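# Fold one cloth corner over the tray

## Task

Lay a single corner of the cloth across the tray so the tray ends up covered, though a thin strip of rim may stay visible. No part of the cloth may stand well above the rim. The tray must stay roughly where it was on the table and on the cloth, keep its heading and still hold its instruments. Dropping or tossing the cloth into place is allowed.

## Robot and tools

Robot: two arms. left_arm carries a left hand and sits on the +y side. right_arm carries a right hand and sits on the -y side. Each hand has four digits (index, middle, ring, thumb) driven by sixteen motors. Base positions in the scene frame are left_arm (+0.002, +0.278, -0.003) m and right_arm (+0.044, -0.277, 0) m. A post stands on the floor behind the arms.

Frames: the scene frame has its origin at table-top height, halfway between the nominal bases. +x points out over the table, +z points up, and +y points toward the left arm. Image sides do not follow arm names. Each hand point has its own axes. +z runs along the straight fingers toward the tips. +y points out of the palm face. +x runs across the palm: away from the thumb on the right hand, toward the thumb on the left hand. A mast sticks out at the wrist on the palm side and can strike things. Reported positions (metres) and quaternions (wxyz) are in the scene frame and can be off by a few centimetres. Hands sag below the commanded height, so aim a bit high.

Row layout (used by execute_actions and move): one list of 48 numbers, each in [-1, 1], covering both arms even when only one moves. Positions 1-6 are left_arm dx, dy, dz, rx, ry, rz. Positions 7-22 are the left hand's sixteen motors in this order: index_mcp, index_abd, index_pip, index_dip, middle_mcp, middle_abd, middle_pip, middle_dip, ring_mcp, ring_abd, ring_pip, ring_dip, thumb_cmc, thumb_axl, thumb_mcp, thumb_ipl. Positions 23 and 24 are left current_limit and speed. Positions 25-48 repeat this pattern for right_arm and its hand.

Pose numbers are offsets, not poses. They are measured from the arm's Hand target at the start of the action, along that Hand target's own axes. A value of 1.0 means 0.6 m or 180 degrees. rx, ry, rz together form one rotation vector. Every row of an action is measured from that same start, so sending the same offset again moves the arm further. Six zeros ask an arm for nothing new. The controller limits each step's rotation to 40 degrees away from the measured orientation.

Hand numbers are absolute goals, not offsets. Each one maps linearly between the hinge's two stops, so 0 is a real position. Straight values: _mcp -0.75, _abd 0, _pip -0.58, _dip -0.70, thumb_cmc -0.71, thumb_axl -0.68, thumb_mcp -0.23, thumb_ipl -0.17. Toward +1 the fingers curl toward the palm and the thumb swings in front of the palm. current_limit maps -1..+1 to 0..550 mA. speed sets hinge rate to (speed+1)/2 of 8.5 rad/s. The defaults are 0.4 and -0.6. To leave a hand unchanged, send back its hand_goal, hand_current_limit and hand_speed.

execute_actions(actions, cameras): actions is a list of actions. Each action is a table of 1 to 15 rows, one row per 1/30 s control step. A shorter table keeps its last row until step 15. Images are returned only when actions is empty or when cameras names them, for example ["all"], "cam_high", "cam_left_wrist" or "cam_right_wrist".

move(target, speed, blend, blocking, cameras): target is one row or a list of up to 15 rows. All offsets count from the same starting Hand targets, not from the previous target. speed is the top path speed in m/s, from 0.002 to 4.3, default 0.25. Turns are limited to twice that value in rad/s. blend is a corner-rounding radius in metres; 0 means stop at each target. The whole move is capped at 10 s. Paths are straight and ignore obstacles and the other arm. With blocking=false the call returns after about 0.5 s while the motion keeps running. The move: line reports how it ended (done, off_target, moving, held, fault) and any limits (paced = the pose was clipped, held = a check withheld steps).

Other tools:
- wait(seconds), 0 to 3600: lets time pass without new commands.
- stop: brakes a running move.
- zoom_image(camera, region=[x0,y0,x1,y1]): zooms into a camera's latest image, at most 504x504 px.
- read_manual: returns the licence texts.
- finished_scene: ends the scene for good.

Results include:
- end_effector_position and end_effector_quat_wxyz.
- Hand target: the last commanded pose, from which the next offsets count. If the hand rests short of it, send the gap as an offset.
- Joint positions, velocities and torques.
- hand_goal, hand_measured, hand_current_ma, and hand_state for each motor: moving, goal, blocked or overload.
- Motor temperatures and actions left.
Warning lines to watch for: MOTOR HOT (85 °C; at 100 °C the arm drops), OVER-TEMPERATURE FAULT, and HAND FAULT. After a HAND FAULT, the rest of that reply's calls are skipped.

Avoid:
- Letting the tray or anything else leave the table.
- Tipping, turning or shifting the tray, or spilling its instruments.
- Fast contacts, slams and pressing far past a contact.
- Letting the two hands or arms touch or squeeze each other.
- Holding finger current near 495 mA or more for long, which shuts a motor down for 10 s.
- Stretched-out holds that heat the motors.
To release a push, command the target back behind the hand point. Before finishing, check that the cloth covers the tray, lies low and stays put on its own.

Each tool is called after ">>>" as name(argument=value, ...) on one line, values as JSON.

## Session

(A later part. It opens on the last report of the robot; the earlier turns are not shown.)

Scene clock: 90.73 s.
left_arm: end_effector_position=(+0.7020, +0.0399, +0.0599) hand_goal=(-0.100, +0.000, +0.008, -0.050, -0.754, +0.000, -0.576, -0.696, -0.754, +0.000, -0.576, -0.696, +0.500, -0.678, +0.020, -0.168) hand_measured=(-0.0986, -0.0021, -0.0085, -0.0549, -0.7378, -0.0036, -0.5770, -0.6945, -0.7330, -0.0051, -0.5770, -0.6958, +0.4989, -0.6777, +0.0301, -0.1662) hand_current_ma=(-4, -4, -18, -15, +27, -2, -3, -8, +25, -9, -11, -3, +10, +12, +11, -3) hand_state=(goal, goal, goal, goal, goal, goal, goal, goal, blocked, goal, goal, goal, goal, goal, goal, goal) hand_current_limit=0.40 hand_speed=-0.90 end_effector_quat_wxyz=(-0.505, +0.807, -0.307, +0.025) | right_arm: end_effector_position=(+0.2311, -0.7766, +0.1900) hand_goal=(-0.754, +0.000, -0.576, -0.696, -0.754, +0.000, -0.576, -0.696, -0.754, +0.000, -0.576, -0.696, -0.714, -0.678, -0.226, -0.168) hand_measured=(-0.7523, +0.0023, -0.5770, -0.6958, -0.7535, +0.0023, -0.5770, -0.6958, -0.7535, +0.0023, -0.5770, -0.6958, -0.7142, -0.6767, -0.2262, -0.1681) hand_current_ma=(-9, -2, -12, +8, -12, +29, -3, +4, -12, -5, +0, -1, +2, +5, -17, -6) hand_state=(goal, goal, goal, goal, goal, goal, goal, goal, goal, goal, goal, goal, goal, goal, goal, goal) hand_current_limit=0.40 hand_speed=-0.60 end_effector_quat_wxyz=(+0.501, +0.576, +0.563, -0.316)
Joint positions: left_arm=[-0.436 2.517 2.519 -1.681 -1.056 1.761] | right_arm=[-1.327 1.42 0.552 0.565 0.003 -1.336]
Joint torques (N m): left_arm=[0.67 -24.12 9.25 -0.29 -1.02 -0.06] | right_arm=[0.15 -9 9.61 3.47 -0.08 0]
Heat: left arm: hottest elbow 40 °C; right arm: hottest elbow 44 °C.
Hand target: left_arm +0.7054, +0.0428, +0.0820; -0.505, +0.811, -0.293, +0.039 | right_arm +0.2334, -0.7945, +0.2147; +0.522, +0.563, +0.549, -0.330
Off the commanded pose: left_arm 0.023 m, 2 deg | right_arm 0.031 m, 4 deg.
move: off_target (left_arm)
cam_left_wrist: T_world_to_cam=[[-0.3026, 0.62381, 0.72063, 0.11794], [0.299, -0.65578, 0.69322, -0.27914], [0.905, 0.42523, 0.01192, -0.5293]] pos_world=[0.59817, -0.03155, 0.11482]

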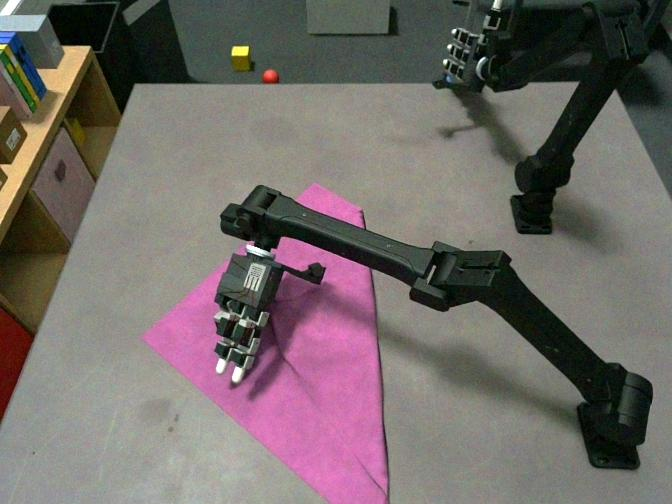

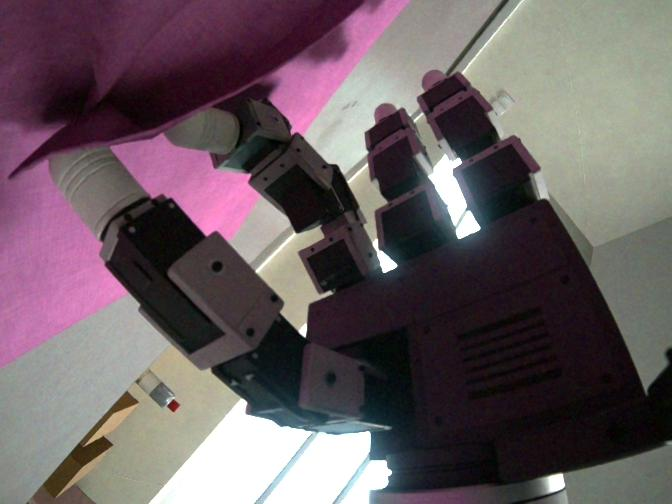

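>>> move(target=[-0.0153, -0.041, 0.0783, 0, 0, 0, -0.1, 0.0, 0.0073, -0.05, -0.754, 0.0, -0.576, -0.696, -0.754, 0.0, -0.576, -0.696, 0.5, -0.678, 0.02, -0.168, 0.4, -0.9, 0,0,0, 0,0,0, -0.754, 0.0, -0.576, -0.696, -0.754, 0.0, -0.576, -0.696, -0.754, 0.0, -0.576, -0.696, -0.714, -0.678, -0.226, -0.168, 0.4, -0.6], speed=0.06, cameras=["cam_high", "cam_left_wrist"])

>>> zoom_image(camera="cam_left_wrist", region=[0, 0, 340, 300])

>>> zoom_image(camera="cam_high", region=[210, 180, 430, 460])

Scene clock: 94.40 s.
left_arm: end_effector_position=(+0.7208, +0.0924, +0.0593) hand_goal=(-0.100, +0.000, +0.008, -0.050, -0.754, +0.000, -0.576, -0.696, -0.754, +0.000, -0.576, -0.696, +0.500, -0.678, +0.020, -0.168) hand_measured=(-0.0986, -0.0036, -0.0085, -0.0549, -0.7366, -0.0036, -0.5770, -0.6958, -0.7330, -0.0051, -0.5770, -0.6958, +0.5002, -0.6777, +0.0281, -0.1662) hand_current_ma=(-4, -3, -12, -16, +31, -2, -5, -8, +21, -10, -10, -8, +9, +6, +10, -4) hand_state=(goal, goal, goal, goal, goal, goal, goal, goal, blocked, goal, goal, goal, goal, goal, goal, goal) hand_current_limit=0.40 hand_speed=-0.90 end_effector_quat_wxyz=(-0.505, +0.809, -0.299, +0.023) | right_arm: end_effector_position=(+0.2311, -0.7766, +0.1900) hand_goal=(-0.754, +0.000, -0.576, -0.696, -0.754, +0.000, -0.576, -0.696, -0.754, +0.000, -0.576, -0.696, -0.714, -0.678, -0.226, -0.168) hand_measured=(-0.7535, +0.0037, -0.5770, -0.6945, -0.7523, +0.0037, -0.5770, -0.6958, -0.7535, +0.0037, -0.5770, -0.6971, -0.7142, -0.6767, -0.2262, -0.1681) hand_current_ma=(-18, +11, -2, +0, -10, +10, +1, +5, -7, +7, -24, -15, -2, +16, +7, +1) hand_state=(goal, goal, goal, goal, goal, goal, goal, goal, goal, goal, goal, goal, goal, goal, goal, goal) hand_current_limit=0.40 hand_speed=-0.60 end_effector_quat_wxyz=(+0.501, +0.576, +0.563, -0.316)
Joint positions: left_arm=[-0.36 2.452 2.395 -1.513 -1.06 1.881] | right_arm=[-1.327 1.42 0.552 0.565 0.003 -1.336]
Joint torques (N m): left_arm=[0.56 -24.06 9.39 0.76 -0.96 0.21] | right_arm=[-0.21 -9.58 9.61 3.71 -0.1 0]
Heat: left arm: hottest elbow 40 °C; right arm: hottest elbow 44 °C.
Hand target: left_arm +0.7254, +0.0928, +0.0818; -0.505, +0.811, -0.293, +0.039 | right_arm +0.2334, -0.7945, +0.2147; +0.522, +0.563, +0.549, -0.330
Off the commanded pose: left_arm 0.023 m, 2 deg | right_arm 0.031 m, 4 deg.
move: off_target (left_arm)
cam_left_wrist: T_world_to_cam=[[-0.31593, 0.61994, 0.71824, 0.10143], [0.30677, -0.6496, 0.69564, -0.25627], [0.89782, 0.4401, 0.01505, -0.56514]] pos_world=[0.61805, 0.01936, 0.11393]

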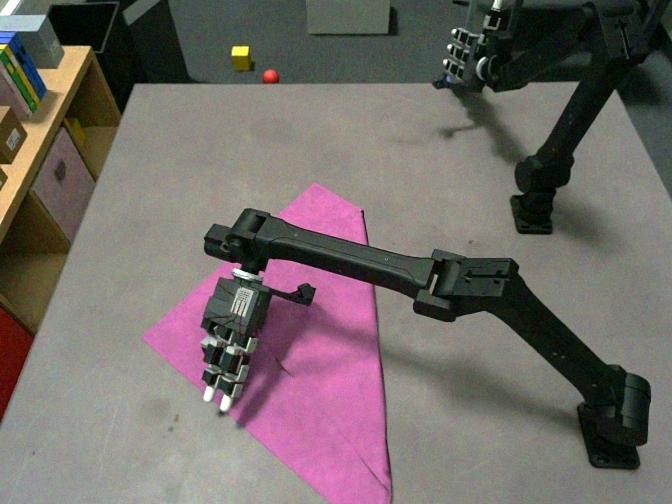

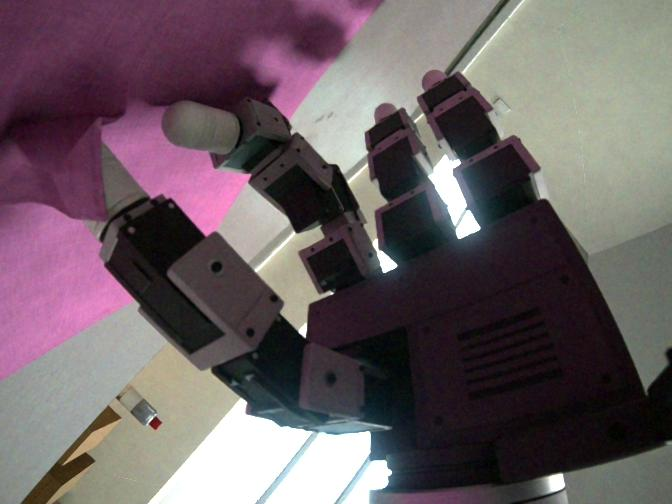

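Scaled by 1.482 from the camera's image (finer frame: 960x720).

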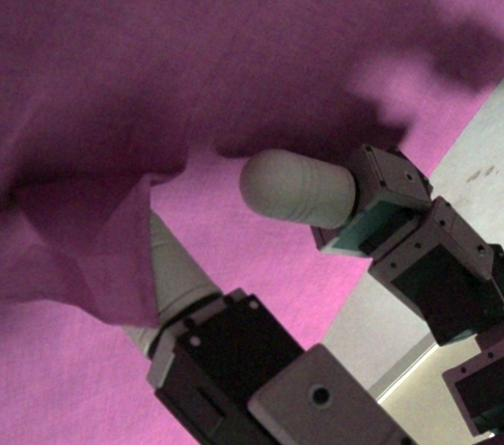

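Scaled by 1.800 from the camera's image (finer frame: 960x720).

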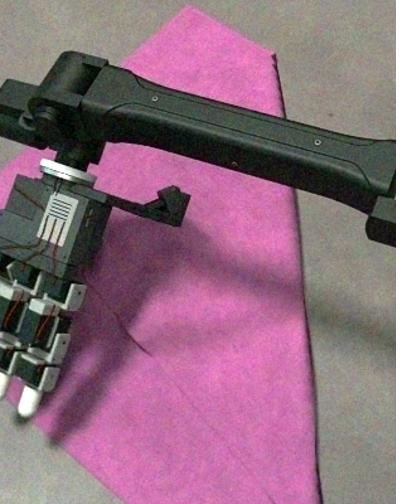

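>>> move(target=[0.0241, -0.0324, 0.0445, 0, 0, 0, -0.1, 0.0, 0.0073, -0.05, -0.754, 0.0, -0.576, -0.696, -0.754, 0.0, -0.576, -0.696, 0.5, -0.678, 0.02, -0.168, 0.4, -0.9, 0,0,0, 0,0,0, -0.754, 0.0, -0.576, -0.696, -0.754, 0.0, -0.576, -0.696, -0.754, 0.0, -0.576, -0.696, -0.714, -0.678, -0.226, -0.168, 0.4, -0.6], speed=0.06, cameras=["cam_high", "cam_left_wrist"])

>>> zoom_image(camera="cam_left_wrist", region=[0, 0, 340, 300])

>>> zoom_image(camera="cam_high", region=[210, 180, 430, 460])

Scene clock: 96.10 s.
left_arm: end_effector_position=(+0.7444, +0.1150, +0.0638) hand_goal=(-0.100, +0.000, +0.008, -0.050, -0.754, +0.000, -0.576, -0.696, -0.754, +0.000, -0.576, -0.696, +0.500, -0.678, +0.020, -0.168) hand_measured=(-0.0974, -0.0036, -0.0085, -0.0549, -0.7366, -0.0036, -0.5770, -0.6958, -0.7330, -0.0051, -0.5770, -0.6971, +0.5002, -0.6777, +0.0281, -0.1662) hand_current_ma=(-6, -7, -16, -10, +29, -1, -3, -8, +23, -9, -12, -5, +7, +8, +6, +1) hand_state=(goal, goal, goal, goal, goal, goal, goal, goal, blocked, goal, goal, goal, goal, goal, goal, goal) hand_current_limit=0.40 hand_speed=-0.90 end_effector_quat_wxyz=(-0.505, +0.809, -0.300, +0.023) | right_arm: end_effector_position=(+0.2311, -0.7766, +0.1900) hand_goal=(-0.754, +0.000, -0.576, -0.696, -0.754, +0.000, -0.576, -0.696, -0.754, +0.000, -0.576, -0.696, -0.714, -0.678, -0.226, -0.168) hand_measured=(-0.7535, +0.0023, -0.5770, -0.6958, -0.7535, +0.0037, -0.5770, -0.6958, -0.7523, +0.0023, -0.5770, -0.6945, -0.7142, -0.6777, -0.2262, -0.1672) hand_current_ma=(+5, +30, -1, +0, -1, -11, +9, +3, -1, -5, -7, -18, -1, +12, -8, -5) hand_state=(goal, goal, goal, goal, goal, goal, goal, goal, goal, goal, goal, goal, goal, goal, goal, goal) hand_current_limit=0.40 hand_speed=-0.60 end_effector_quat_wxyz=(+0.501, +0.576, +0.563, -0.316)
Joint positions: left_arm=[-0.321 2.493 2.484 -1.488 -1.059 1.966] | right_arm=[-1.327 1.42 0.552 0.565 0.003 -1.336]
Joint torques (N m): left_arm=[0.5 -22.48 14.01 0.31 -0.87 0.2] | right_arm=[-0.38 -8.41 9.48 3.47 -0.03 -0.03]
Heat: left arm: hottest elbow 40 °C; right arm: hottest elbow 44 °C.
Hand target: left_arm +0.7554, +0.1128, +0.0818; -0.505, +0.811, -0.293, +0.039 | right_arm +0.2334, -0.7945, +0.2147; +0.522, +0.563, +0.549, -0.330
Off the commanded pose: left_arm 0.021 m, 2 deg | right_arm 0.031 m, 4 deg.
move: off_target (left_arm)
cam_left_wrist: T_world_to_cam=[[-0.31367, 0.6196, 0.71952, 0.08987], [0.3061, -0.65132, 0.69432, -0.25112], [0.89884, 0.43803, 0.01463, -0.59676]] pos_world=[0.64145, 0.04216, 0.11843]

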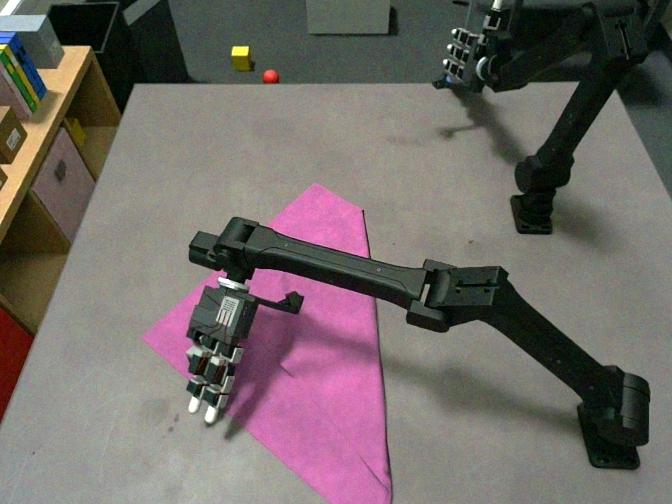

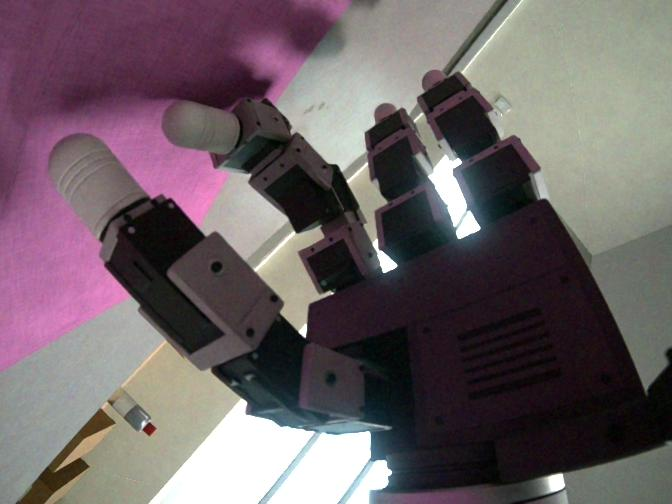

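Scaled by 1.482 from the camera's image (finer frame: 960x720).

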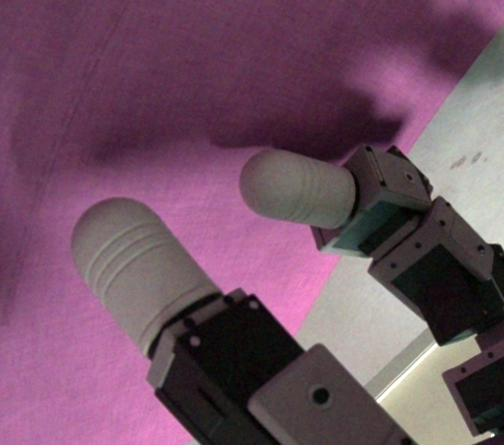

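Scaled by 1.800 from the camera's image (finer frame: 960x720).

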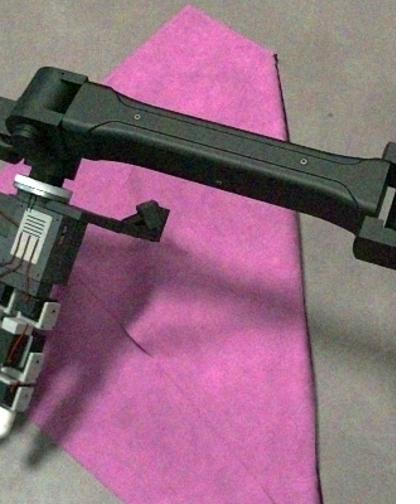

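>>> move(target=[[-0.0466, -0.1684, -0.0974, 0, 0, 0, -0.1, 0.0, 0.0073, -0.05, -0.754, 0.0, -0.576, -0.696, -0.754, 0.0, -0.576, -0.696, 0.5, -0.678, 0.02, -0.168, 0.4, -0.9, 0,0,0, 0,0,0, -0.754, 0.0, -0.576, -0.696, -0.754, 0.0, -0.576, -0.696, -0.754, 0.0, -0.576, -0.696, -0.714, -0.678, -0.226, -0.168, 0.4, -0.6], [-0.4555, -0.2778, 0.0133, -0.0517, -0.1871, -0.1082, -0.1, 0.0, 0.0073, -0.05, -0.754, 0.0, -0.576, -0.696, -0.754, 0.0, -0.576, -0.696, 0.5, -0.678, 0.02, -0.168, 0.4, -0.9, 0,0,0, 0,0,0, -0.754, 0.0, -0.576, -0.696, -0.754, 0.0, -0.576, -0.696, -0.754, 0.0, -0.576, -0.696, -0.714, -0.678, -0.226, -0.168, 0.4, -0.6]], speed=[0.12, 0.2], blend=[0.03, 0], cameras=["cam_high", "cam_left_wrist"])

>>> zoom_image(camera="cam_high", region=[210, 180, 430, 460])

Scene clock: 100.47 s.
left_arm: end_effector_position=(+0.6089, +0.3140, +0.2729) hand_goal=(-0.100, +0.000, +0.008, -0.050, -0.754, +0.000, -0.576, -0.696, -0.754, +0.000, -0.576, -0.696, +0.500, -0.678, +0.020, -0.168) hand_measured=(-0.0974, -0.0036, -0.0085, -0.0549, -0.7366, -0.0036, -0.5770, -0.6958, -0.7330, -0.0051, -0.5770, -0.6971, +0.5065, -0.6777, +0.0281, -0.1662) hand_current_ma=(-8, -2, -14, -11, +33, -1, -3, -11, +21, -10, -7, -6, +13, +11, +8, -3) hand_state=(goal, goal, goal, goal, goal, goal, goal, goal, blocked, goal, goal, goal, goal, goal, goal, goal) hand_current_limit=0.40 hand_speed=-0.90 end_effector_quat_wxyz=(-0.480, +0.873, -0.079, +0.011) | right_arm: end_effector_position=(+0.2311, -0.7766, +0.1900) hand_goal=(-0.754, +0.000, -0.576, -0.696, -0.754, +0.000, -0.576, -0.696, -0.754, +0.000, -0.576, -0.696, -0.714, -0.678, -0.226, -0.168) hand_measured=(-0.7523, +0.0037, -0.5770, -0.6958, -0.7535, +0.0037, -0.5757, -0.6958, -0.7523, +0.0037, -0.5770, -0.6958, -0.7154, -0.6767, -0.2262, -0.1672) hand_current_ma=(-9, +27, -3, +18, -16, +13, -6, +0, +15, +1, -10, -13, +13, +8, +2, -9) hand_state=(goal, goal, goal, goal, goal, goal, goal, goal, goal, goal, goal, goal, goal, goal, goal, goal) hand_current_limit=0.40 hand_speed=-0.60 end_effector_quat_wxyz=(+0.501, +0.576, +0.563, -0.316)
Joint positions: left_arm=[-0.066 1.881 2 -1.678 -1.002 1.653] | right_arm=[-1.327 1.42 0.552 0.565 0.003 -1.336]
Joint torques (N m): left_arm=[0.26 -17.2 9.51 -0.28 -0.8 -0.07] | right_arm=[-0.26 -8.94 9.72 3.55 -0.1 -0.02]
Heat: left arm: hottest elbow 40 °C; right arm: hottest elbow 45 °C.
Hand target: left_arm +0.6055, +0.3128, +0.2818; -0.488, +0.862, +0.002, -0.136 | right_arm +0.2334, -0.7945, +0.2147; +0.522, +0.563, +0.549, -0.330
Off the commanded pose: left_arm 0.010 m, 19 deg | right_arm 0.031 m, 4 deg.
joint sent to its limit (left arm) — joint 4 (wrist pitch), lower limit. The joint targets are off in orientation, not in position.
move: off_target (left_arm)
cam_left_wrist: T_world_to_cam=[[-0.66835, 0.48526, 0.56376, 0.07431], [0.38607, -0.42153, 0.82053, -0.38054], [0.63581, 0.76605, 0.09439, -0.52983]] pos_world=[0.53345, 0.20941, 0.32036]

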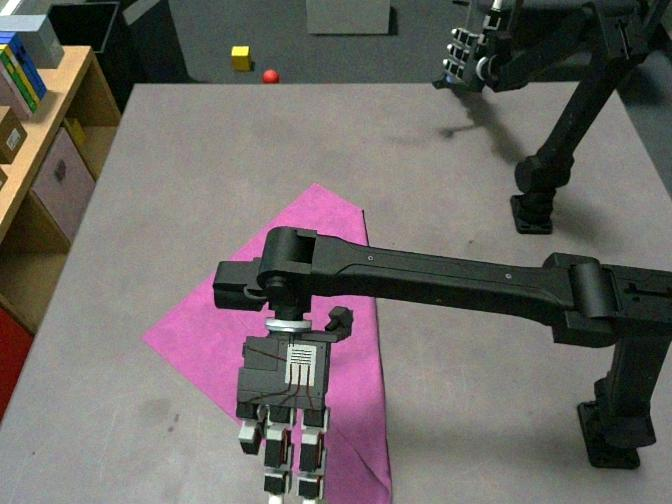

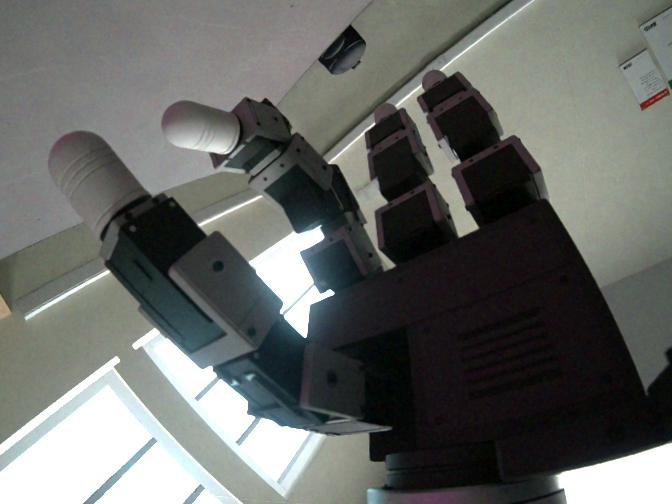

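Scaled by 1.800 from the camera's image (finer frame: 960x720).

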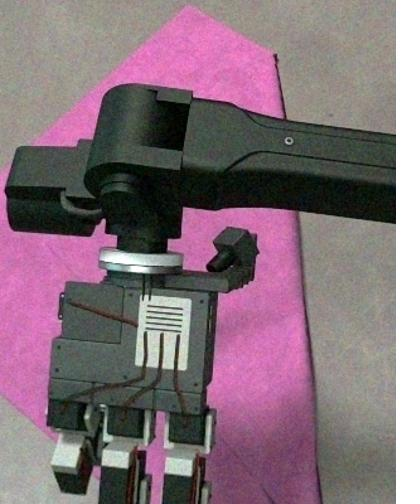

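>>> move(target=[-0.4775, -0.0355, 0.228, 0, 0, 0, -0.1, 0.0, 0.0073, -0.05, -0.754, 0.0, -0.576, -0.696, -0.754, 0.0, -0.576, -0.696, 0.5, -0.678, 0.02, -0.168, 0.4, -0.9, 0,0,0, 0,0,0, -0.754, 0.0, -0.576, -0.696, -0.754, 0.0, -0.576, -0.696, -0.754, 0.0, -0.576, -0.696, -0.714, -0.678, -0.226, -0.168, 0.4, -0.6], speed=0.25, cameras=["cam_high"])

>>> zoom_image(camera="cam_high", region=[210, 200, 430, 420])

Scene clock: 103.27 s.
left_arm: end_effector_position=(+0.3030, +0.3997, +0.3004) hand_goal=(-0.100, +0.000, +0.008, -0.050, -0.754, +0.000, -0.576, -0.696, -0.754, +0.000, -0.576, -0.696, +0.500, -0.678, +0.020, -0.168) hand_measured=(-0.0974, -0.0021, -0.0085, -0.0549, -0.7378, -0.0036, -0.5770, -0.6971, -0.7330, -0.0051, -0.5770, -0.6958, +0.5065, -0.6725, +0.0291, -0.1662) hand_current_ma=(-10, -4, -19, -13, +28, -2, -1, -10, +25, -9, -9, -9, +16, +15, +12, -1) hand_state=(goal, goal, goal, goal, goal, goal, goal, goal, blocked, goal, goal, goal, goal, goal, goal, goal) hand_current_limit=0.40 hand_speed=-0.90 end_effector_quat_wxyz=(-0.475, +0.877, -0.033, -0.055) | right_arm: end_effector_position=(+0.2311, -0.7766, +0.1900) hand_goal=(-0.754, +0.000, -0.576, -0.696, -0.754, +0.000, -0.576, -0.696, -0.754, +0.000, -0.576, -0.696, -0.714, -0.678, -0.226, -0.168) hand_measured=(-0.7523, +0.0037, -0.5770, -0.6958, -0.7535, +0.0037, -0.5757, -0.6958, -0.7535, +0.0037, -0.5770, -0.6958, -0.7142, -0.6777, -0.2252, -0.1672) hand_current_ma=(-8, -11, +2, +8, +15, +5, -11, +1, -22, +9, -18, -12, +4, +22, -25, -11) hand_state=(goal, goal, goal, goal, goal, goal, goal, goal, goal, goal, goal, goal, goal, goal, goal, goal) hand_current_limit=0.40 hand_speed=-0.60 end_effector_quat_wxyz=(+0.501, +0.576, +0.563, -0.316)
Joint positions: left_arm=[0.116 1.126 1.239 -1.682 -0.998 1.725] | right_arm=[-1.327 1.42 0.552 0.565 0.003 -1.336]
Joint torques (N m): left_arm=[0.73 -5.19 9.51 -0.23 -0.82 0.16] | right_arm=[-0.09 -9.05 9.65 3.55 -0.1 -0.01]
Heat: left arm: hottest elbow 40 °C; right arm: hottest elbow 45 °C.
Hand target: left_arm +0.2999, +0.3999, +0.2999; -0.488, +0.862, +0.002, -0.136 | right_arm +0.2334, -0.7945, +0.2147; +0.522, +0.563, +0.549, -0.330
Off the commanded pose: left_arm 0.003 m, 10 deg | right_arm 0.031 m, 4 deg.
joint sent to its limit (left arm) — joint 4 (wrist pitch), lower limit. The joint targets are off in orientation, not in position.
move: off_target (left_arm)

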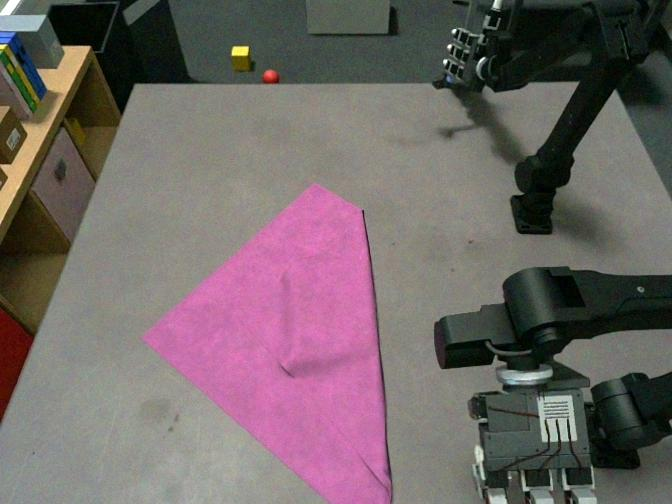

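Scaled by 2.291 from the camera's image (finer frame: 960x720).

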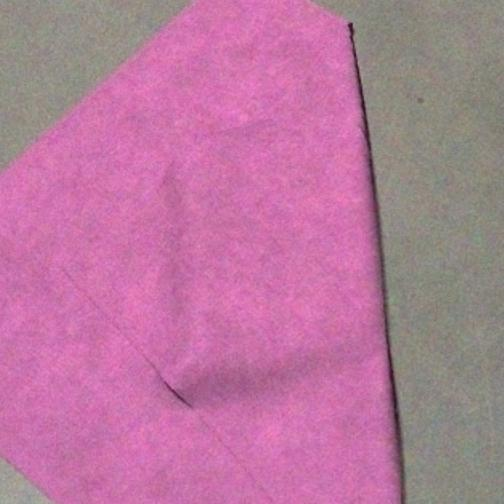

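>>> zoom_image(camera="cam_high", region=[240, 310, 340, 410])

>>> zoom_image(camera="cam_high", region=[220, 210, 400, 390])

Scaled by 5.040 from the camera's image (finer frame: 960x720).

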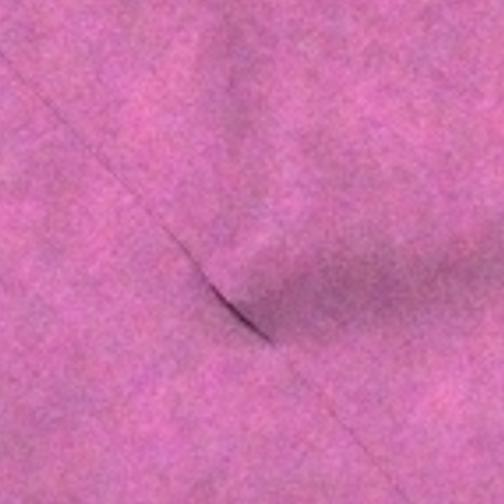

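Scaled by 2.800 from the camera's image (finer frame: 960x720).

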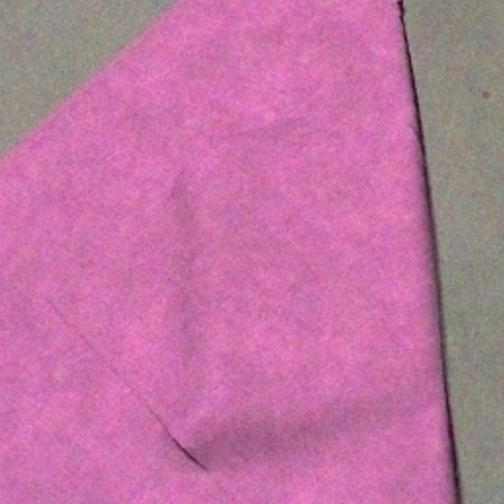

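>>> zoom_image(camera="cam_high", region=[200, 240, 320, 360])

>>> zoom_image(camera="cam_high", region=[280, 380, 420, 504])

Scaled by 4.200 from the camera's image (finer frame: 960x720).

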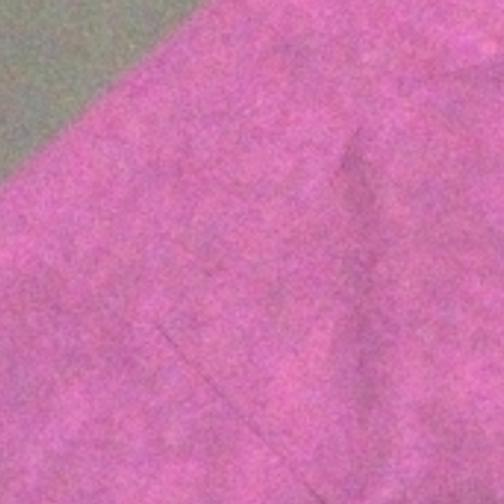

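Scaled by 3.600 from the camera's image (finer frame: 960x720).

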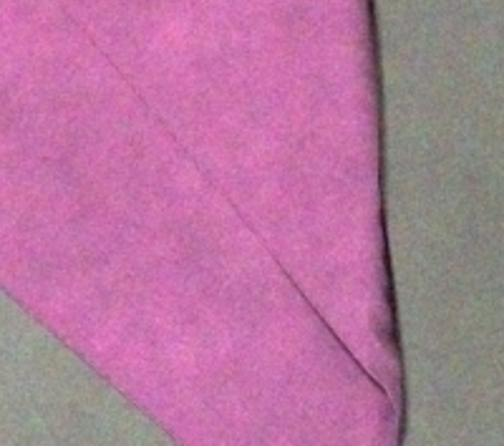

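>>> finished_scene(scene=1)

The scene is finished: the task was done.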